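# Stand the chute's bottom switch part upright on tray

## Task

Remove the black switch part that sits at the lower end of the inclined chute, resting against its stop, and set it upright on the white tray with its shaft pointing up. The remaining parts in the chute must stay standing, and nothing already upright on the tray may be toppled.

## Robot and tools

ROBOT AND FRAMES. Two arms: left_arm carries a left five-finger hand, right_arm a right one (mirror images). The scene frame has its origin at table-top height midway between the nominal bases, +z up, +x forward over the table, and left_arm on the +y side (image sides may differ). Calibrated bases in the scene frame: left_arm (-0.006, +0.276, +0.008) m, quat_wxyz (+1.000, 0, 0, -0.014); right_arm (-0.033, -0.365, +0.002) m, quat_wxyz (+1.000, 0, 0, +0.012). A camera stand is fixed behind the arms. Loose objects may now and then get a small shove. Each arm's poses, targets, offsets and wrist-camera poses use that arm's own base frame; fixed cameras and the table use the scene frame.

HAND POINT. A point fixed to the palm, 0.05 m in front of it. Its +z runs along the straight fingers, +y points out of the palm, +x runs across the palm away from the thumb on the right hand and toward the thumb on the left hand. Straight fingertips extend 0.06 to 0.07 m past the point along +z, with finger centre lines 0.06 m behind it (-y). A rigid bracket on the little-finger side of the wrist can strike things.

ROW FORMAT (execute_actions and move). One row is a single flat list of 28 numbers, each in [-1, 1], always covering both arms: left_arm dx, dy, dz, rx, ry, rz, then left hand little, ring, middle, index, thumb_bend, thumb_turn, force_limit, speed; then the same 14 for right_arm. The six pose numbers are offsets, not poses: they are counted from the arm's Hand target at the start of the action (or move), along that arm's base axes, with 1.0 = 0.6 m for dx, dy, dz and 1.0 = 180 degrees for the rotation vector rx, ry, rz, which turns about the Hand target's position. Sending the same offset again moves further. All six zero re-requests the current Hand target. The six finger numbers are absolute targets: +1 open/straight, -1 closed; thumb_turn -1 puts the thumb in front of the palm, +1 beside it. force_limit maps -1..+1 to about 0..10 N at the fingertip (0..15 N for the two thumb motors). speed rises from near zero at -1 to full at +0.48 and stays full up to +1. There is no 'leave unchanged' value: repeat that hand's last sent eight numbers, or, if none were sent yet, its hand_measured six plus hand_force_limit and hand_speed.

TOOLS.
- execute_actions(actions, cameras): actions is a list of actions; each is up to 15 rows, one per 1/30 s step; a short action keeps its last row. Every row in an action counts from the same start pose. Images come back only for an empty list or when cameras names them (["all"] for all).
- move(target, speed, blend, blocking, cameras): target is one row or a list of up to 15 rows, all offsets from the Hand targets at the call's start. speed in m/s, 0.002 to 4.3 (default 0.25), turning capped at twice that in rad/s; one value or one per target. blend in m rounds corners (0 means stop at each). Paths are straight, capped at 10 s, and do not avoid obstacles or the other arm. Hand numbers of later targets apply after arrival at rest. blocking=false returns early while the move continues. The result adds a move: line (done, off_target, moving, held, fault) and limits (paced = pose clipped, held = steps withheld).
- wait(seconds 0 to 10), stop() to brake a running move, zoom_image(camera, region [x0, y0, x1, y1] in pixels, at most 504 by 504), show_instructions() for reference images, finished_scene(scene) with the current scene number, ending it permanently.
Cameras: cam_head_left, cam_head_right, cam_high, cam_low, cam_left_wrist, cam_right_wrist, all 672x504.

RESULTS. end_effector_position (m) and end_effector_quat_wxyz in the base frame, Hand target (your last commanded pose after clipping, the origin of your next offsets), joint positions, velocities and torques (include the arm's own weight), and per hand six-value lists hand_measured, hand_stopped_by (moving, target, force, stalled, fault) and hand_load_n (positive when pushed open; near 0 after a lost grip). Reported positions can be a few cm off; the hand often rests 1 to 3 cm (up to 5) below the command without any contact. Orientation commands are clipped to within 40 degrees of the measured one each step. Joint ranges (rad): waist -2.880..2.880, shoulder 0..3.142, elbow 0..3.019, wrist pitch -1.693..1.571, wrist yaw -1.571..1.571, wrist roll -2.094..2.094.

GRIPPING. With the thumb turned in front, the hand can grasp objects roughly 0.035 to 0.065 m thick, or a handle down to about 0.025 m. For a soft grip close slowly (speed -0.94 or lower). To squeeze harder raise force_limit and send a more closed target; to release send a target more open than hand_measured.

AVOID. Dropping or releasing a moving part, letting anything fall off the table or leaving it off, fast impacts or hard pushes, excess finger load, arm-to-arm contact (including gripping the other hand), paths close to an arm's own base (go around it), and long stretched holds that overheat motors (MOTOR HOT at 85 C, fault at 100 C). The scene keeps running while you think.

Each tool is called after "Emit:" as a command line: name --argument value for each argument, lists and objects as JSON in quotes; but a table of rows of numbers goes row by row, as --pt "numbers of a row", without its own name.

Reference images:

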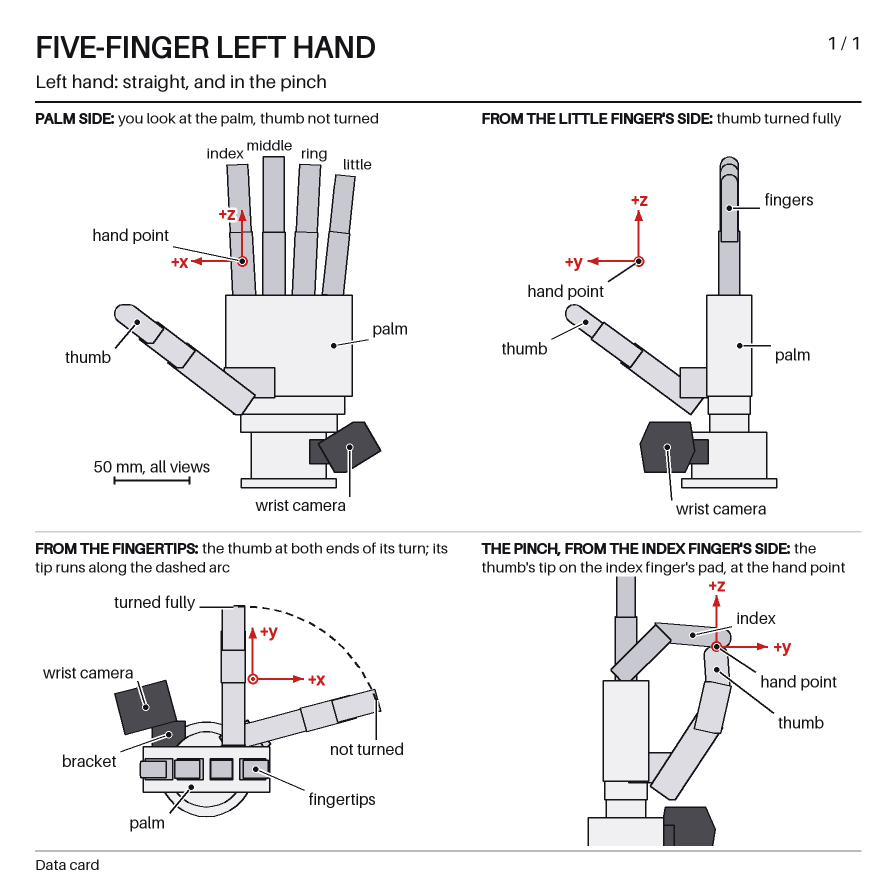

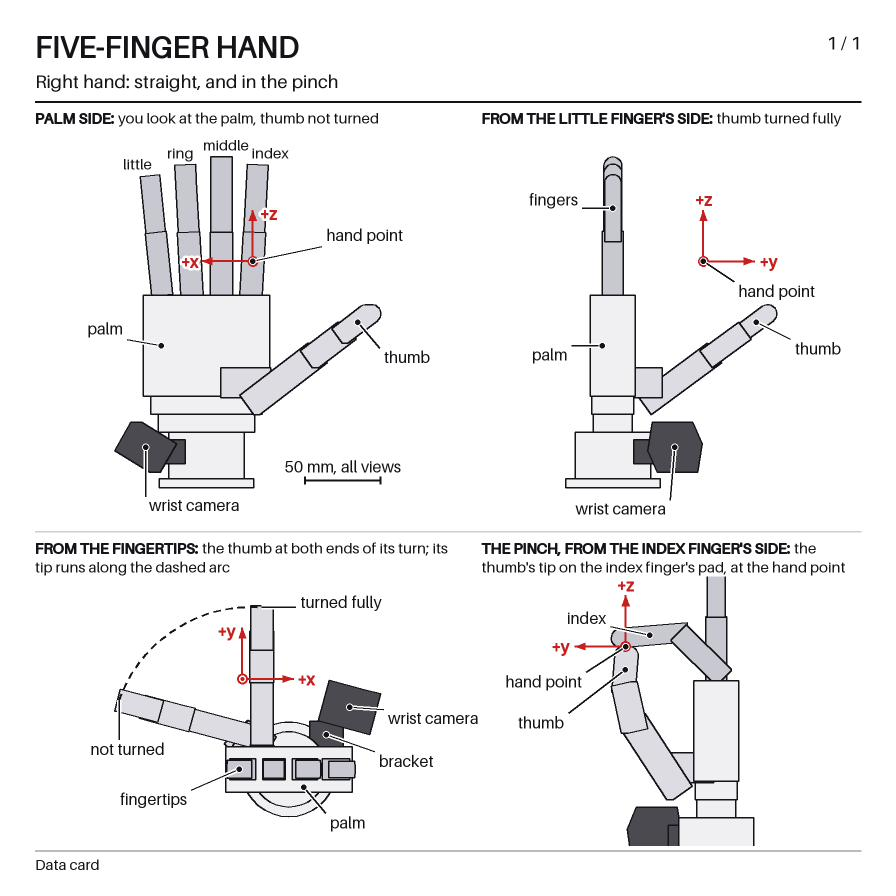

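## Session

Emit:
execute_actions --actions '[]'

Emit:
zoom_image --camera "cam_high" --region '[90, 180, 370, 370]'

Emit:
zoom_image --camera "cam_high" --region '[220, 180, 300, 260]'

Emit:
zoom_image --camera "cam_head_left" --region '[320, 280, 420, 380]'

Scene clock: 0.00 s.
left_arm: end_effector_position=(+0.3492, -0.5817, +0.1468) hand_measured=(+1.000, +1.000, +1.000, +1.000, +1.000, +1.000) hand_load_n=(+0.0, +0.0, +0.0, +0.0, +0.0, +0.0) hand_stopped_by=(target, target, target, target, target, target) hand_force_limit=0.00 hand_speed=-0.80 end_effector_quat_wxyz=(-0.285, +0.824, -0.374, +0.315) | right_arm: end_effector_position=(+0.5775, -0.1180, +0.3132) hand_measured=(+1.000, +1.000, +1.000, +1.000, +1.000, +1.000) hand_load_n=(+0.0, +0.0, +0.0, +0.0, +0.0, +0.0) hand_stopped_by=(target, target, target, target, target, target) hand_force_limit=0.00 hand_speed=-0.80 end_effector_quat_wxyz=(-0.419, +0.731, -0.386, +0.374)
Joint positions: left_arm=[-1.206 1.964 1.763 -1.301 -0.876 -1.892] | right_arm=[-0.404 1.412 1.324 -0.412 -0.695 -0.58]
Joint velocities: within noise
Joint torques (N m): no reading
Heat: left arm: hottest elbow 33 °C; right arm: hottest elbow 34 °C.
Hand target: left_arm +0.3518, -0.5887, +0.1553; -0.278, +0.826, -0.370, +0.322 | right_arm +0.5833, -0.1205, +0.3277; -0.420, +0.729, -0.378, +0.386

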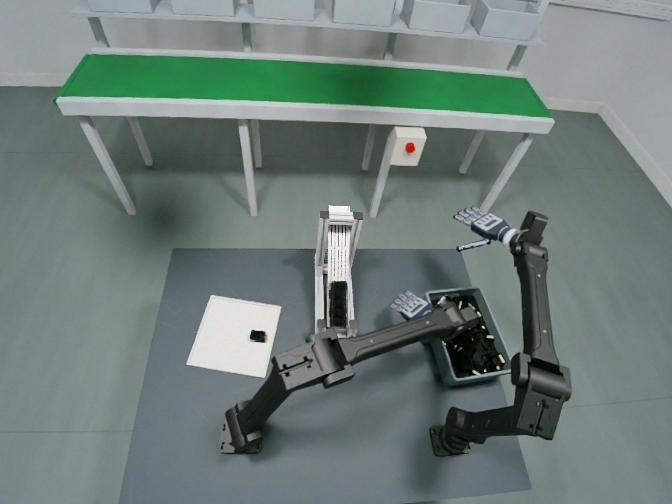

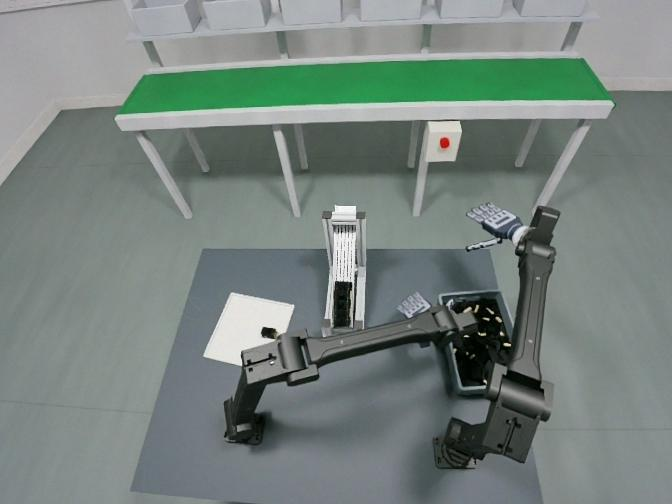

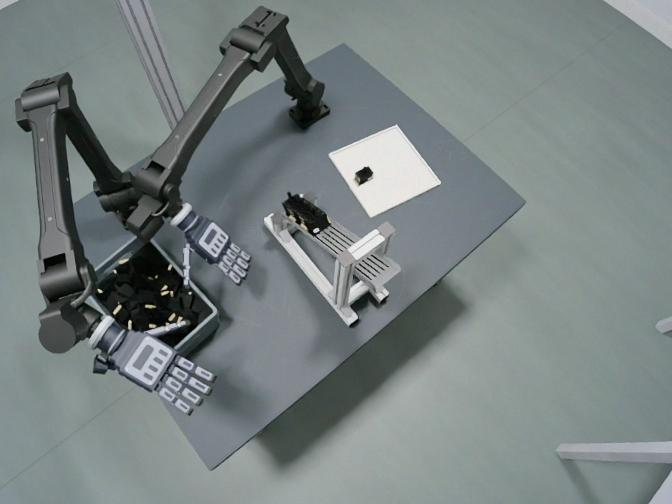

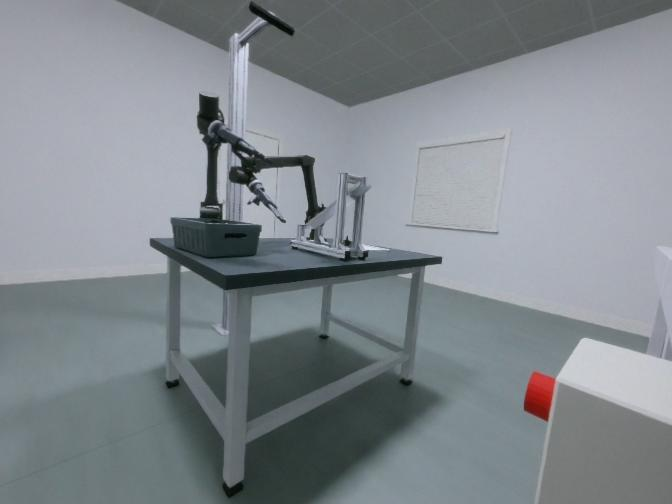

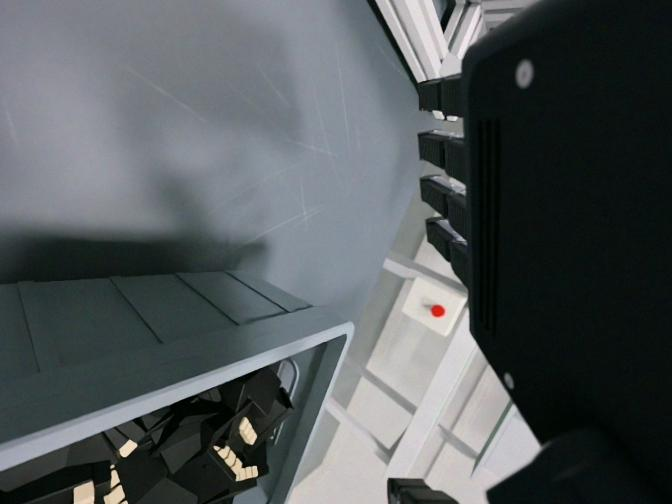

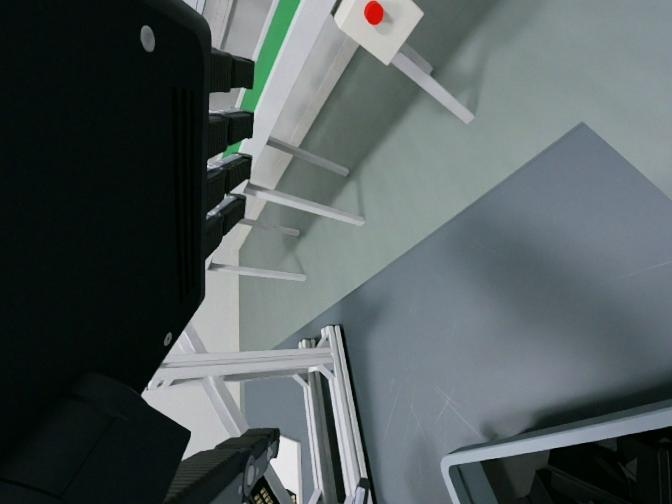

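Scaled by 1.800 from the camera's 672x504 image, which has a finer 960x720 frame.

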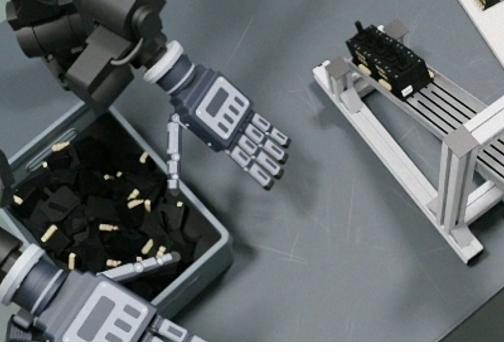

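Scaled by 6.300 from the camera's 672x504 image, which has a finer 960x720 frame.

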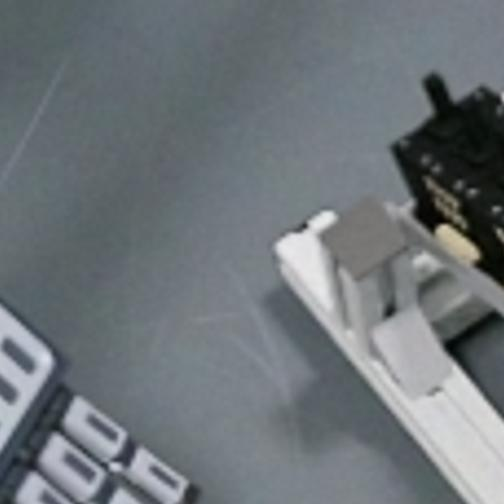

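Scaled by 5.040 from the camera's 672x504 image, which has a finer 960x720 frame.

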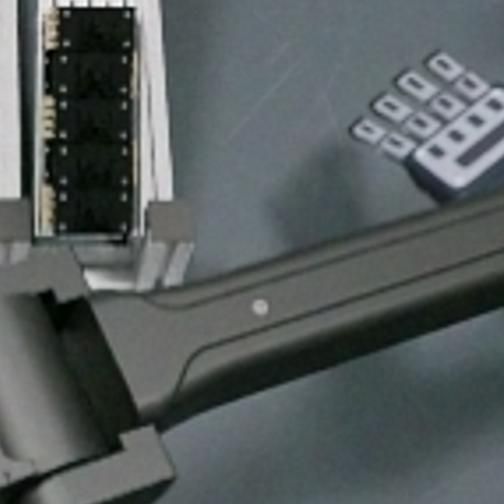

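Emit:
move --pt "-0.12 0.148 0.291 0.052 0.1396 -0.155 1 1 0.56 0.56 0.7 -1 0 0 0 0 0 0 0 0 1 1 1 1 1 1 0 -0.8" --pt "-0.187 0.381 0.341 0.1 0.1153 -0.4006 1 1 0.56 0.56 0.7 -1 0 0 0 0 0 0 0 0 1 1 1 1 1 1 0 -0.8" --pt "-0.187 0.565 0.308 0.159 -0.0716 -0.586 1 1 0.56 0.56 0.7 -1 0 0 0 0 0 0 0 0 1 1 1 1 1 1 0 -0.8" --pt "-0.145 0.508 0.155 0.2426 -0.2423 -0.6358 1 1 0.56 0.56 0.7 -1 0 0 0 0 0 0 0 0 1 1 1 1 1 1 0 -0.8" --speed 0.3 --blend '[0.03,0.03,0.02,0]' --cameras '["all"]'

Emit:
zoom_image --camera "cam_high" --region '[250, 130, 370, 250]'

Emit:
zoom_image --camera "cam_head_left" --region '[290, 260, 410, 380]'

Emit:
zoom_image --camera "cam_head_right" --region '[290, 260, 410, 380]'

Emit:
zoom_image --camera "cam_low" --region '[270, 150, 380, 260]'

Scene clock: 174.33 s.
left_arm: end_effector_position=(+0.2616, -0.2865, +0.2505) hand_measured=(+1.000, +1.000, +0.560, +0.560, +0.700, -1.000) hand_load_n=(+0.0, +0.0, +0.0, +0.0, +0.0, +0.0) hand_stopped_by=(target, target, target, target, target, target) hand_force_limit=0.00 hand_speed=0.00 end_effector_quat_wxyz=(+0.214, +0.124, +0.833, -0.495) | right_arm: end_effector_position=(+0.5775, -0.1180, +0.3132) hand_measured=(+1.000, +1.000, +1.000, +1.000, +1.000, +1.000) hand_load_n=(+0.0, +0.0, +0.0, +0.0, +0.0, +0.0) hand_stopped_by=(target, target, target, target, target, target) hand_force_limit=0.00 hand_speed=-0.80 end_effector_quat_wxyz=(-0.419, +0.731, -0.386, +0.374)
Joint positions: left_arm=[-0.584 0.834 0.769 -0.488 0.649 0.912] | right_arm=[-0.404 1.412 1.324 -0.412 -0.695 -0.58]
Joint torques (N m): left_arm=[1.03 -3.78 9.74 2.03 0.51 0.26] | right_arm=[0.32 -12.92 11.26 1.74 -0.41 0.02]
Heat: left arm: hottest elbow 40 °C; right arm: hottest elbow 46 °C.
Hand target: left_arm +0.2648, -0.2838, +0.2483; +0.224, +0.129, +0.829, -0.496 | right_arm +0.5833, -0.1205, +0.3277; -0.420, +0.729, -0.378, +0.386
Off the commanded pose: left_arm 0.005 m, 1 deg | right_arm 0.016 m, 2 deg.
move: off_target (right_arm)

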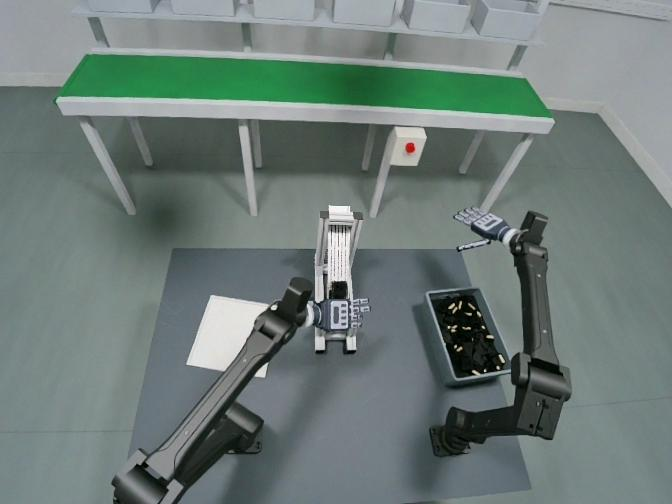

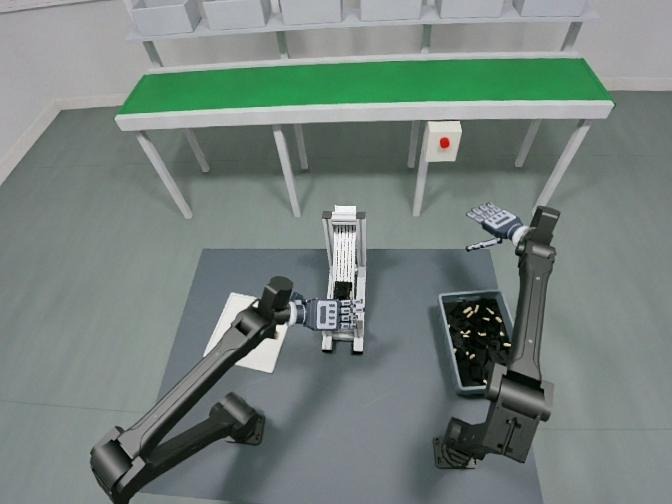

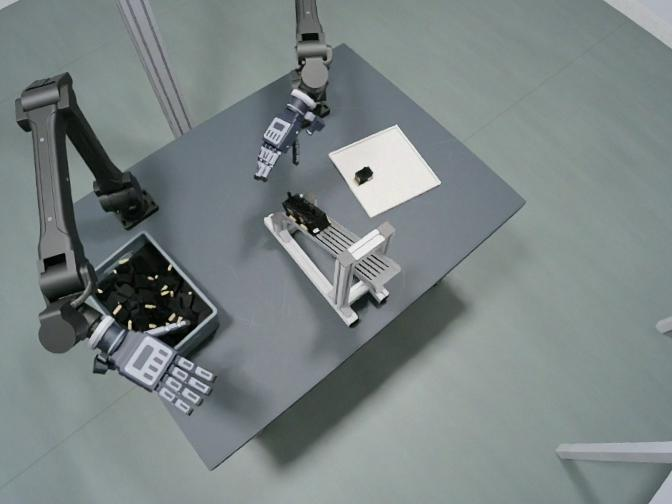

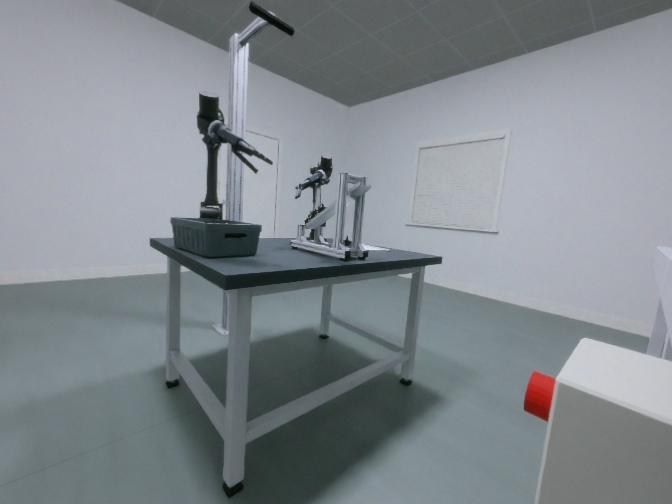

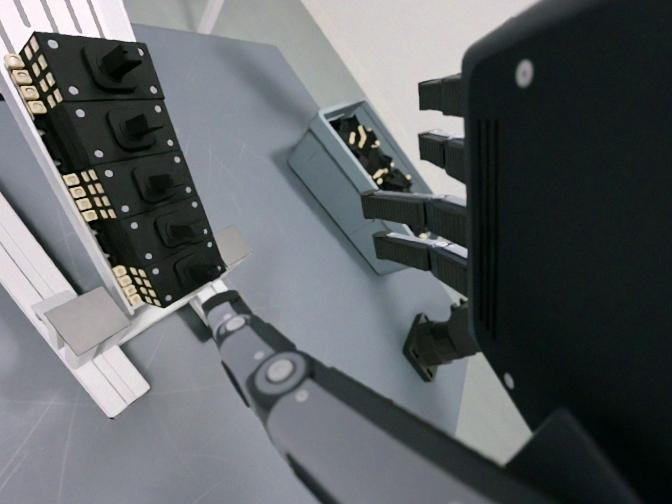

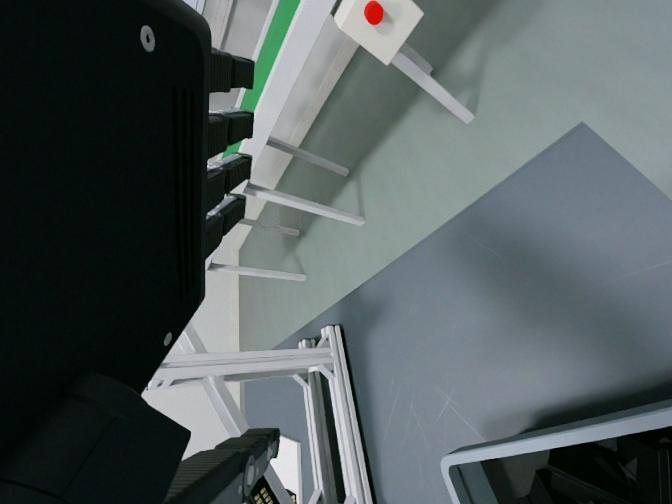

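Scaled by 4.200 from the camera's 672x504 image, which has a finer 960x720 frame.

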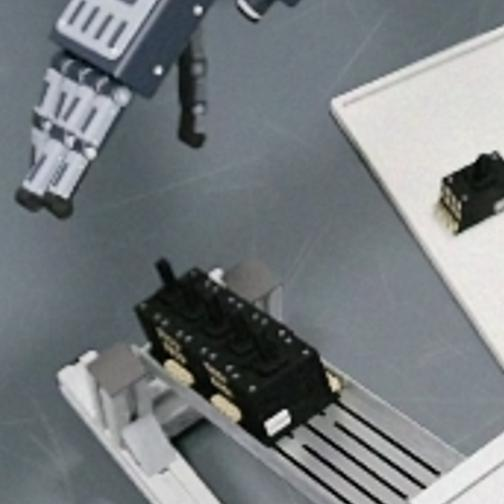

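Scaled by 4.200 from the camera's 672x504 image, which has a finer 960x720 frame.

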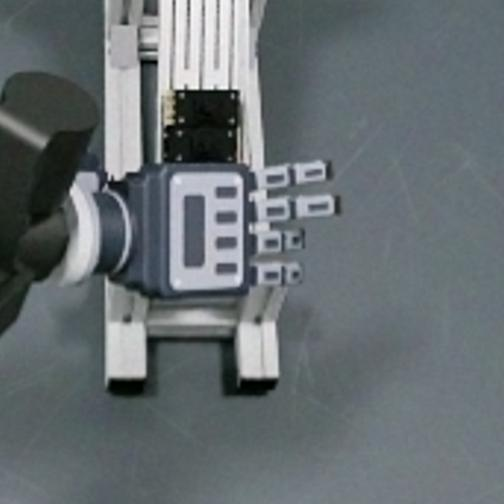

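Scaled by 4.200 from the camera's 672x504 image, which has a finer 960x720 frame.

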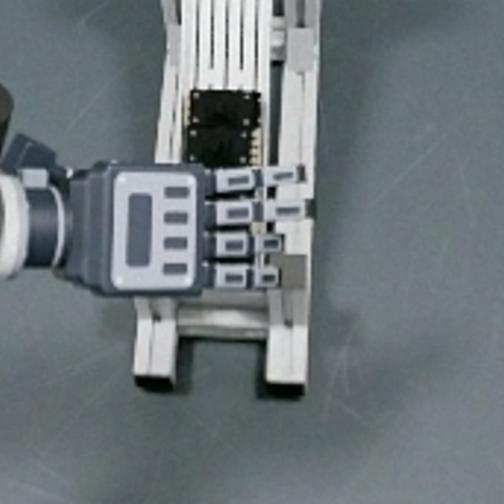

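Scaled by 4.582 from the camera's 672x504 image, which has a finer 960x720 frame.

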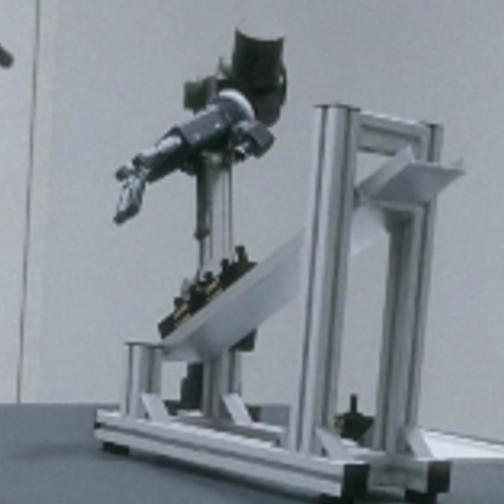

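Emit:
move --target '[0.0337,-0.0153,-0.1092,0,0,0,1,1,0.56,0.56,0.7,-1,0,0,0,0,0,0,0,0,1,1,1,1,1,1,0,-0.8]' --speed 0.15 --cameras '["cam_head_left","cam_head_right","cam_high","cam_low","cam_left_wrist"]'

Emit:
zoom_image --camera "cam_high" --region '[250, 150, 330, 230]'

Emit:
zoom_image --camera "cam_head_left" --region '[300, 270, 390, 360]'

Emit:
zoom_image --camera "cam_low" --region '[280, 170, 360, 250]'

Scene clock: 209.37 s.
left_arm: end_effector_position=(+0.2809, -0.2944, +0.1883) hand_measured=(+1.000, +1.000, +0.560, +0.560, +0.700, -1.000) hand_load_n=(+0.0, -0.5, +0.0, +0.0, +0.0, +0.0) hand_stopped_by=(target, target, target, target, target, target) hand_force_limit=0.00 hand_speed=0.00 end_effector_quat_wxyz=(+0.219, +0.126, +0.830, -0.497) | right_arm: end_effector_position=(+0.5775, -0.1180, +0.3132) hand_measured=(+1.000, +1.000, +1.000, +1.000, +1.000, +1.000) hand_load_n=(+0.0, +0.0, +0.0, +0.0, +0.0, -0.5) hand_stopped_by=(target, target, target, target, target, target) hand_force_limit=0.00 hand_speed=-0.80 end_effector_quat_wxyz=(-0.419, +0.731, -0.386, +0.374)
Joint positions: left_arm=[-0.57 0.931 0.647 -0.26 0.659 0.922] | right_arm=[-0.404 1.412 1.324 -0.412 -0.695 -0.58]
Joint torques (N m): left_arm=[0.79 -3.37 9.72 2.11 0.51 0.24] | right_arm=[0.21 -12.69 11.33 1.83 -0.42 0.04]
Heat: left arm: hottest elbow 39 °C; right arm: hottest elbow 46 °C.
Hand target: left_arm +0.2850, -0.2930, +0.1828; +0.224, +0.129, +0.829, -0.496 | right_arm +0.5833, -0.1205, +0.3277; -0.420, +0.729, -0.378, +0.386
Off the commanded pose: left_arm 0.007 m, 1 deg | right_arm 0.016 m, 2 deg.
move: off_target (right_arm)
Images, in order (width x height): cam_head_left 672x504, cam_head_right 672x504, cam_high 672x504, cam_low 672x504, cam_left_wrist 672x504.

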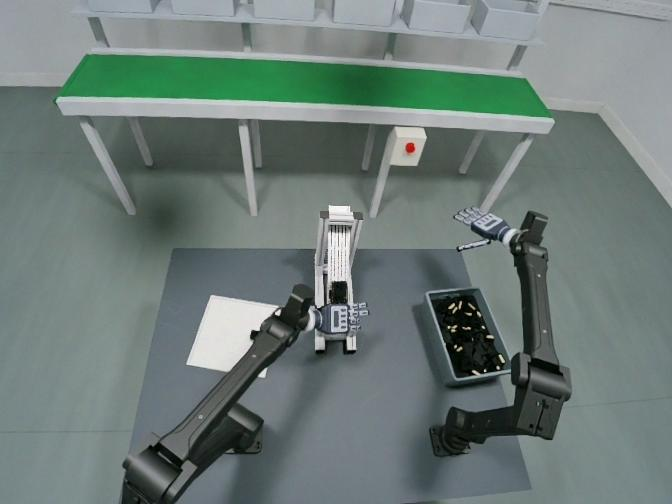

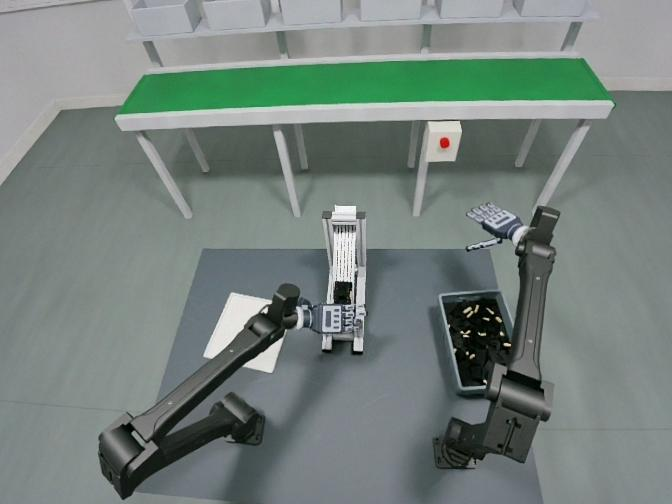

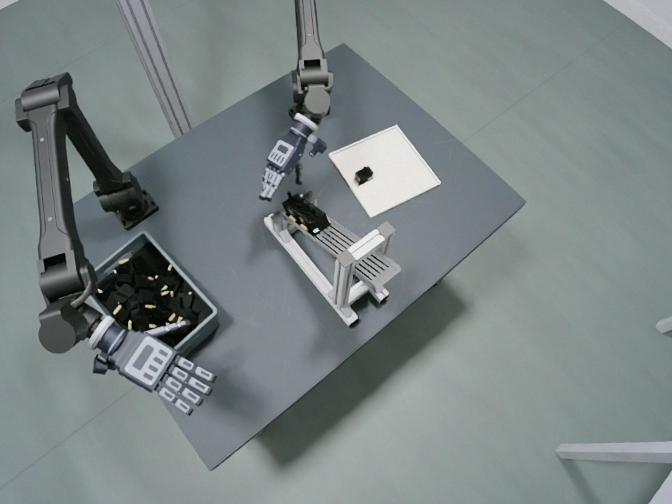

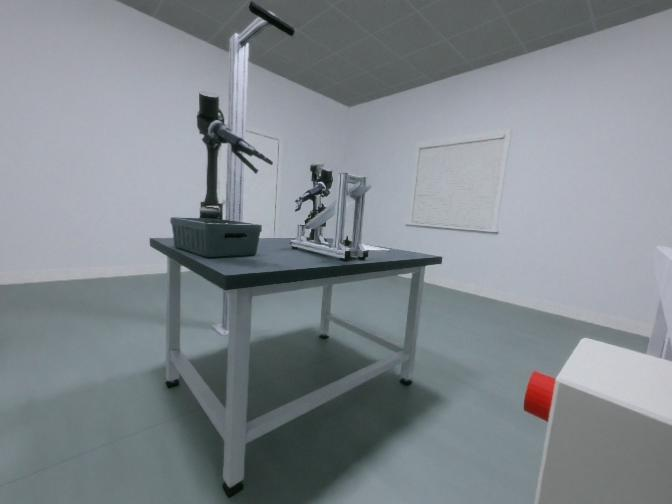

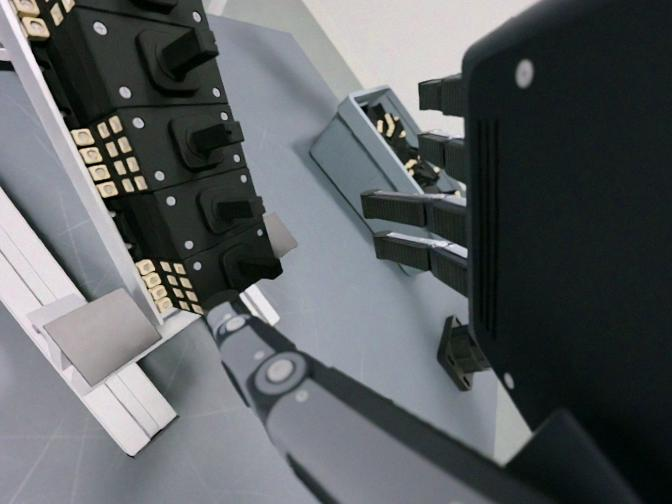

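Scaled by 6.300 from the camera's 672x504 image, which has a finer 960x720 frame.

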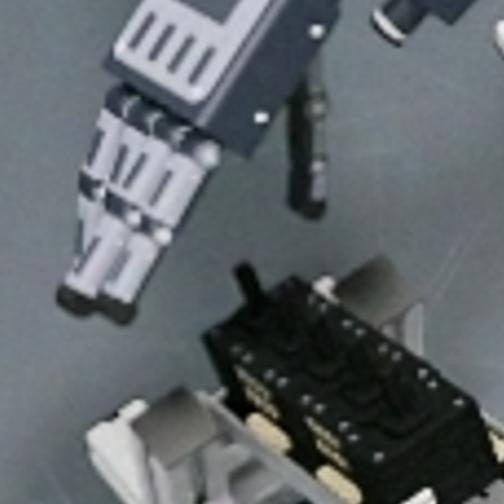

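Scaled by 5.600 from the camera's 672x504 image, which has a finer 960x720 frame.

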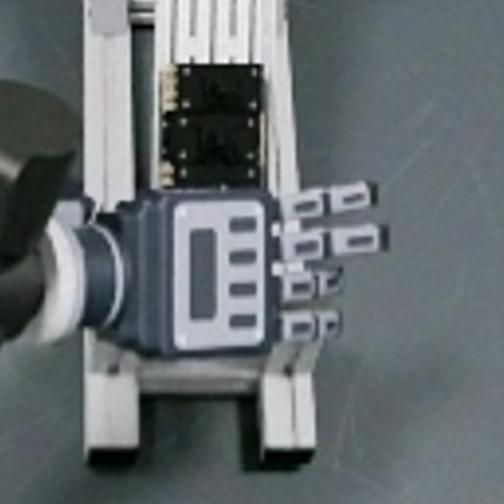

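Scaled by 6.300 from the camera's 672x504 image, which has a finer 960x720 frame.

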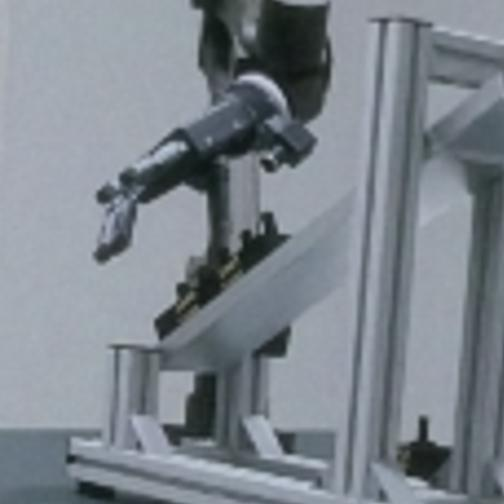

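Emit:
move --target '[0.0227,-0.0055,-0.0472,0,0,0,1,1,0.56,0.56,0.78,-1,0,0,0,0,0,0,0,0,1,1,1,1,1,1,0,-0.8]' --speed 0.1 --cameras '["cam_head_left","cam_high","cam_low","cam_left_wrist"]'

Emit:
zoom_image --camera "cam_high" --region '[250, 150, 330, 230]'

Emit:
zoom_image --camera "cam_low" --region '[280, 170, 360, 250]'

Scene clock: 259.10 s.
left_arm: end_effector_position=(+0.2950, -0.2988, +0.1612) hand_measured=(+1.000, +1.000, +0.560, +0.560, +0.780, -1.000) hand_load_n=(+0.0, +0.0, +0.0, +0.0, +0.0, +0.5) hand_stopped_by=(target, target, target, target, target, target) hand_force_limit=0.00 hand_speed=0.00 end_effector_quat_wxyz=(+0.220, +0.126, +0.829, -0.498) | right_arm: end_effector_position=(+0.5775, -0.1180, +0.3132) hand_measured=(+1.000, +1.000, +1.000, +1.000, +1.000, +1.000) hand_load_n=(+0.0, +0.0, +0.0, +0.0, +0.0, +0.0) hand_stopped_by=(target, target, target, target, target, target) hand_force_limit=0.00 hand_speed=-0.80 end_effector_quat_wxyz=(-0.419, +0.731, -0.386, +0.374)
Joint positions: left_arm=[-0.556 1.012 0.617 -0.153 0.672 0.93] | right_arm=[-0.404 1.412 1.324 -0.412 -0.695 -0.58]
Joint torques (N m): left_arm=[0.62 -4.01 9.25 1.96 0.52 0.27] | right_arm=[-0.15 -12.63 11.38 1.78 -0.45 0]
Heat: left arm: hottest elbow 39 °C; right arm: hottest elbow 46 °C.
Hand target: left_arm +0.2986, -0.2963, +0.1545; +0.224, +0.129, +0.829, -0.496 | right_arm +0.5833, -0.1205, +0.3277; -0.420, +0.729, -0.378, +0.386
Off the commanded pose: left_arm 0.008 m, 1 deg | right_arm 0.016 m, 2 deg.
move: off_target (right_arm)
Images, in order (width x height): cam_head_left 672x504, cam_high 672x504, cam_low 672x504, cam_left_wrist 672x504.

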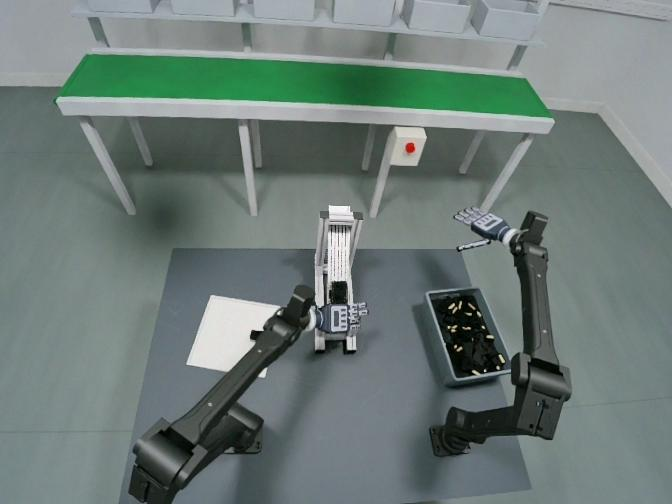

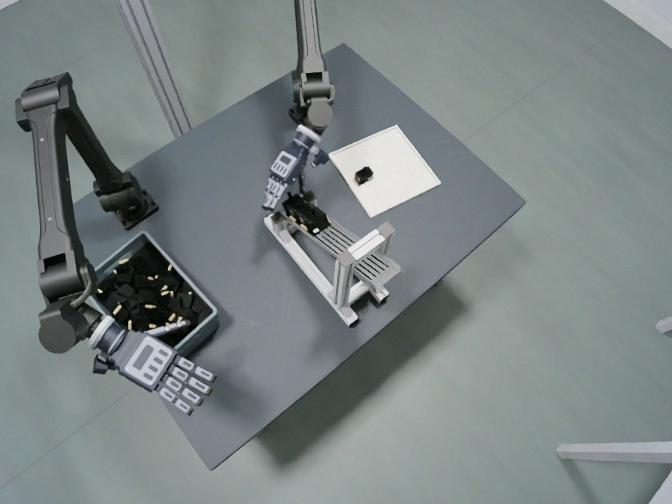

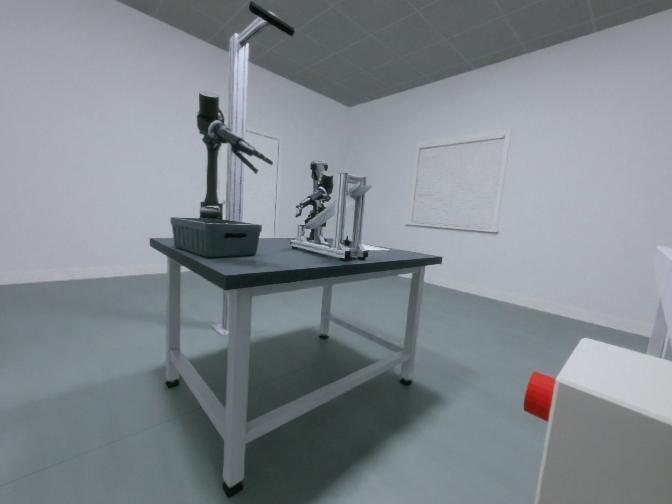

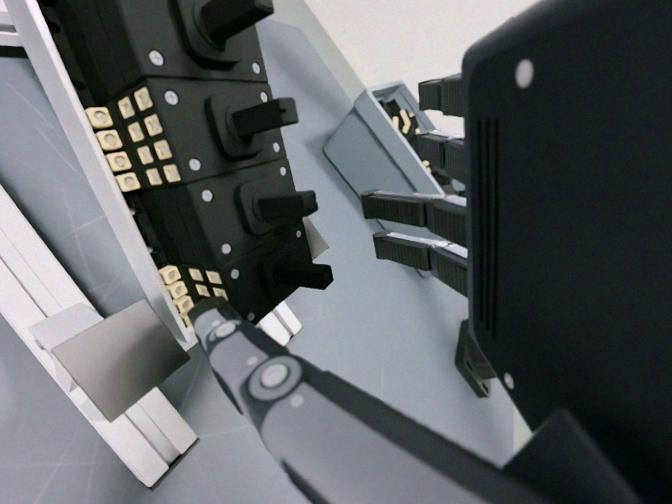

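Scaled by 6.300 from the camera's 672x504 image, which has a finer 960x720 frame.

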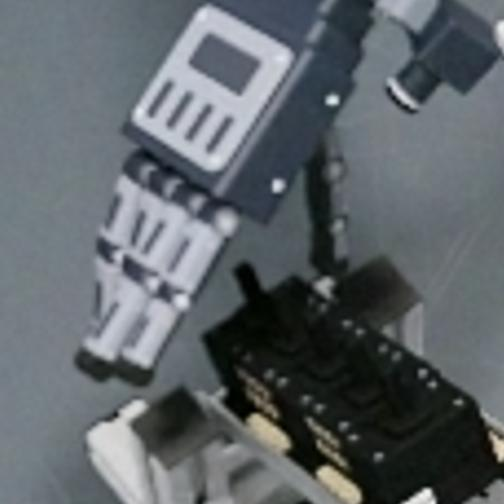

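Scaled by 6.300 from the camera's 672x504 image, which has a finer 960x720 frame.

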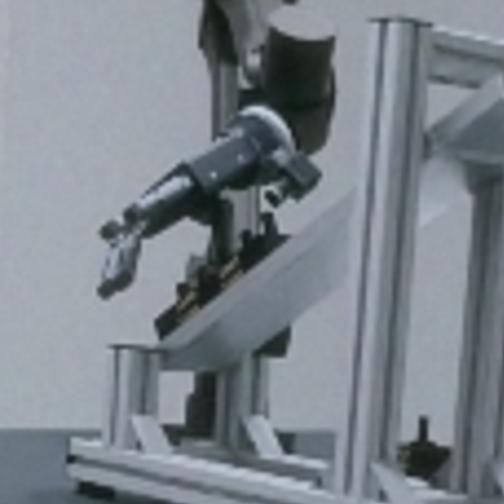

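Emit:
move --target '[-0.0058,0.0183,0.0,0,0,0,1,1,0.56,0.56,0.78,-1,0,0,0,0,0,0,0,0,1,1,1,1,1,1,0,-0.8]' --speed 0.1 --cameras '["cam_head_left","cam_high","cam_left_wrist"]'

Emit:
zoom_image --camera "cam_high" --region '[250, 150, 330, 230]'

Scene clock: 287.23 s.
left_arm: end_effector_position=(+0.2960, -0.2908, +0.1573) hand_measured=(+1.000, +1.000, +0.560, +0.560, +0.780, -1.000) hand_load_n=(+0.0, +0.0, +0.0, +0.0, +0.0, +0.0) hand_stopped_by=(target, target, target, target, target, target) hand_force_limit=0.00 hand_speed=0.00 end_effector_quat_wxyz=(+0.221, +0.127, +0.829, -0.498) | right_arm: end_effector_position=(+0.5775, -0.1180, +0.3132) hand_measured=(+1.000, +1.000, +1.000, +1.000, +1.000, +1.000) hand_load_n=(+0.0, +0.0, +0.0, +0.0, +0.0, -0.5) hand_stopped_by=(target, target, target, target, target, target) hand_force_limit=0.00 hand_speed=-0.80 end_effector_quat_wxyz=(-0.419, +0.731, -0.386, +0.374)
Joint positions: left_arm=[-0.531 1.006 0.603 -0.153 0.694 0.947] | right_arm=[-0.404 1.412 1.324 -0.412 -0.695 -0.58]
Joint torques (N m): left_arm=[0.85 -5.48 9.09 1.06 0.53 0.27] | right_arm=[0.26 -13.27 11.22 1.72 -0.41 0.01]
Heat: left arm: hottest elbow 39 °C; right arm: hottest elbow 47 °C.
Hand target: left_arm +0.2951, -0.2854, +0.1545; +0.224, +0.129, +0.829, -0.496 | right_arm +0.5833, -0.1205, +0.3277; -0.420, +0.729, -0.378, +0.386
Off the commanded pose: left_arm 0.006 m, 1 deg | right_arm 0.016 m, 2 deg.
move: off_target (right_arm)
Images, in order (width x height): cam_head_left 672x504, cam_high 672x504, cam_left_wrist 672x504.

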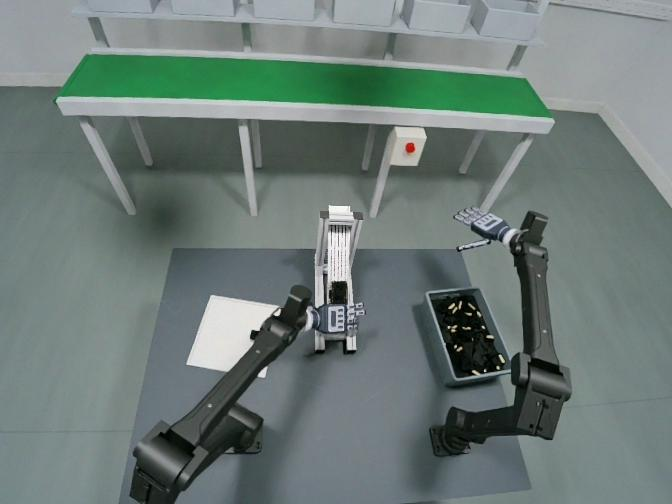

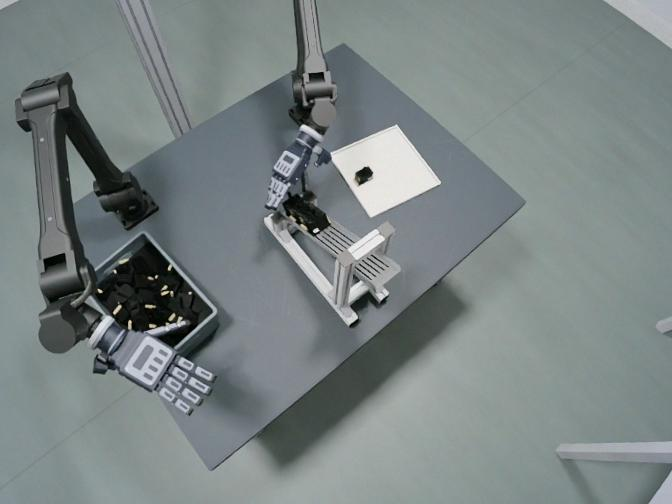

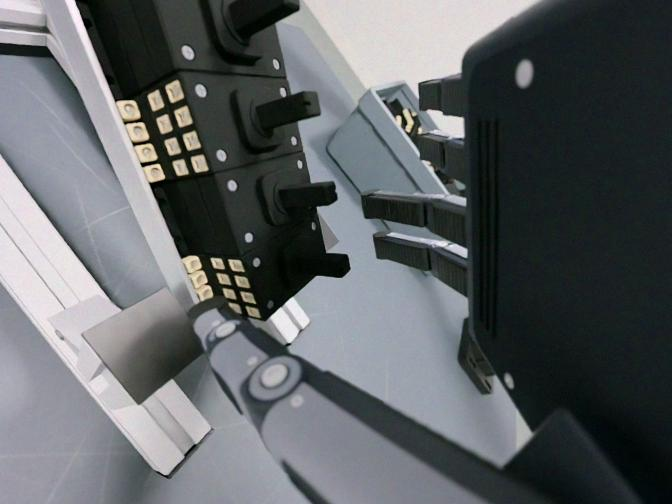

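Scaled by 6.300 from the camera's 672x504 image, which has a finer 960x720 frame.

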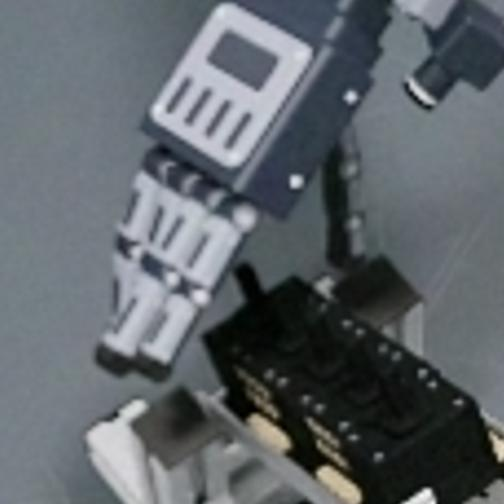

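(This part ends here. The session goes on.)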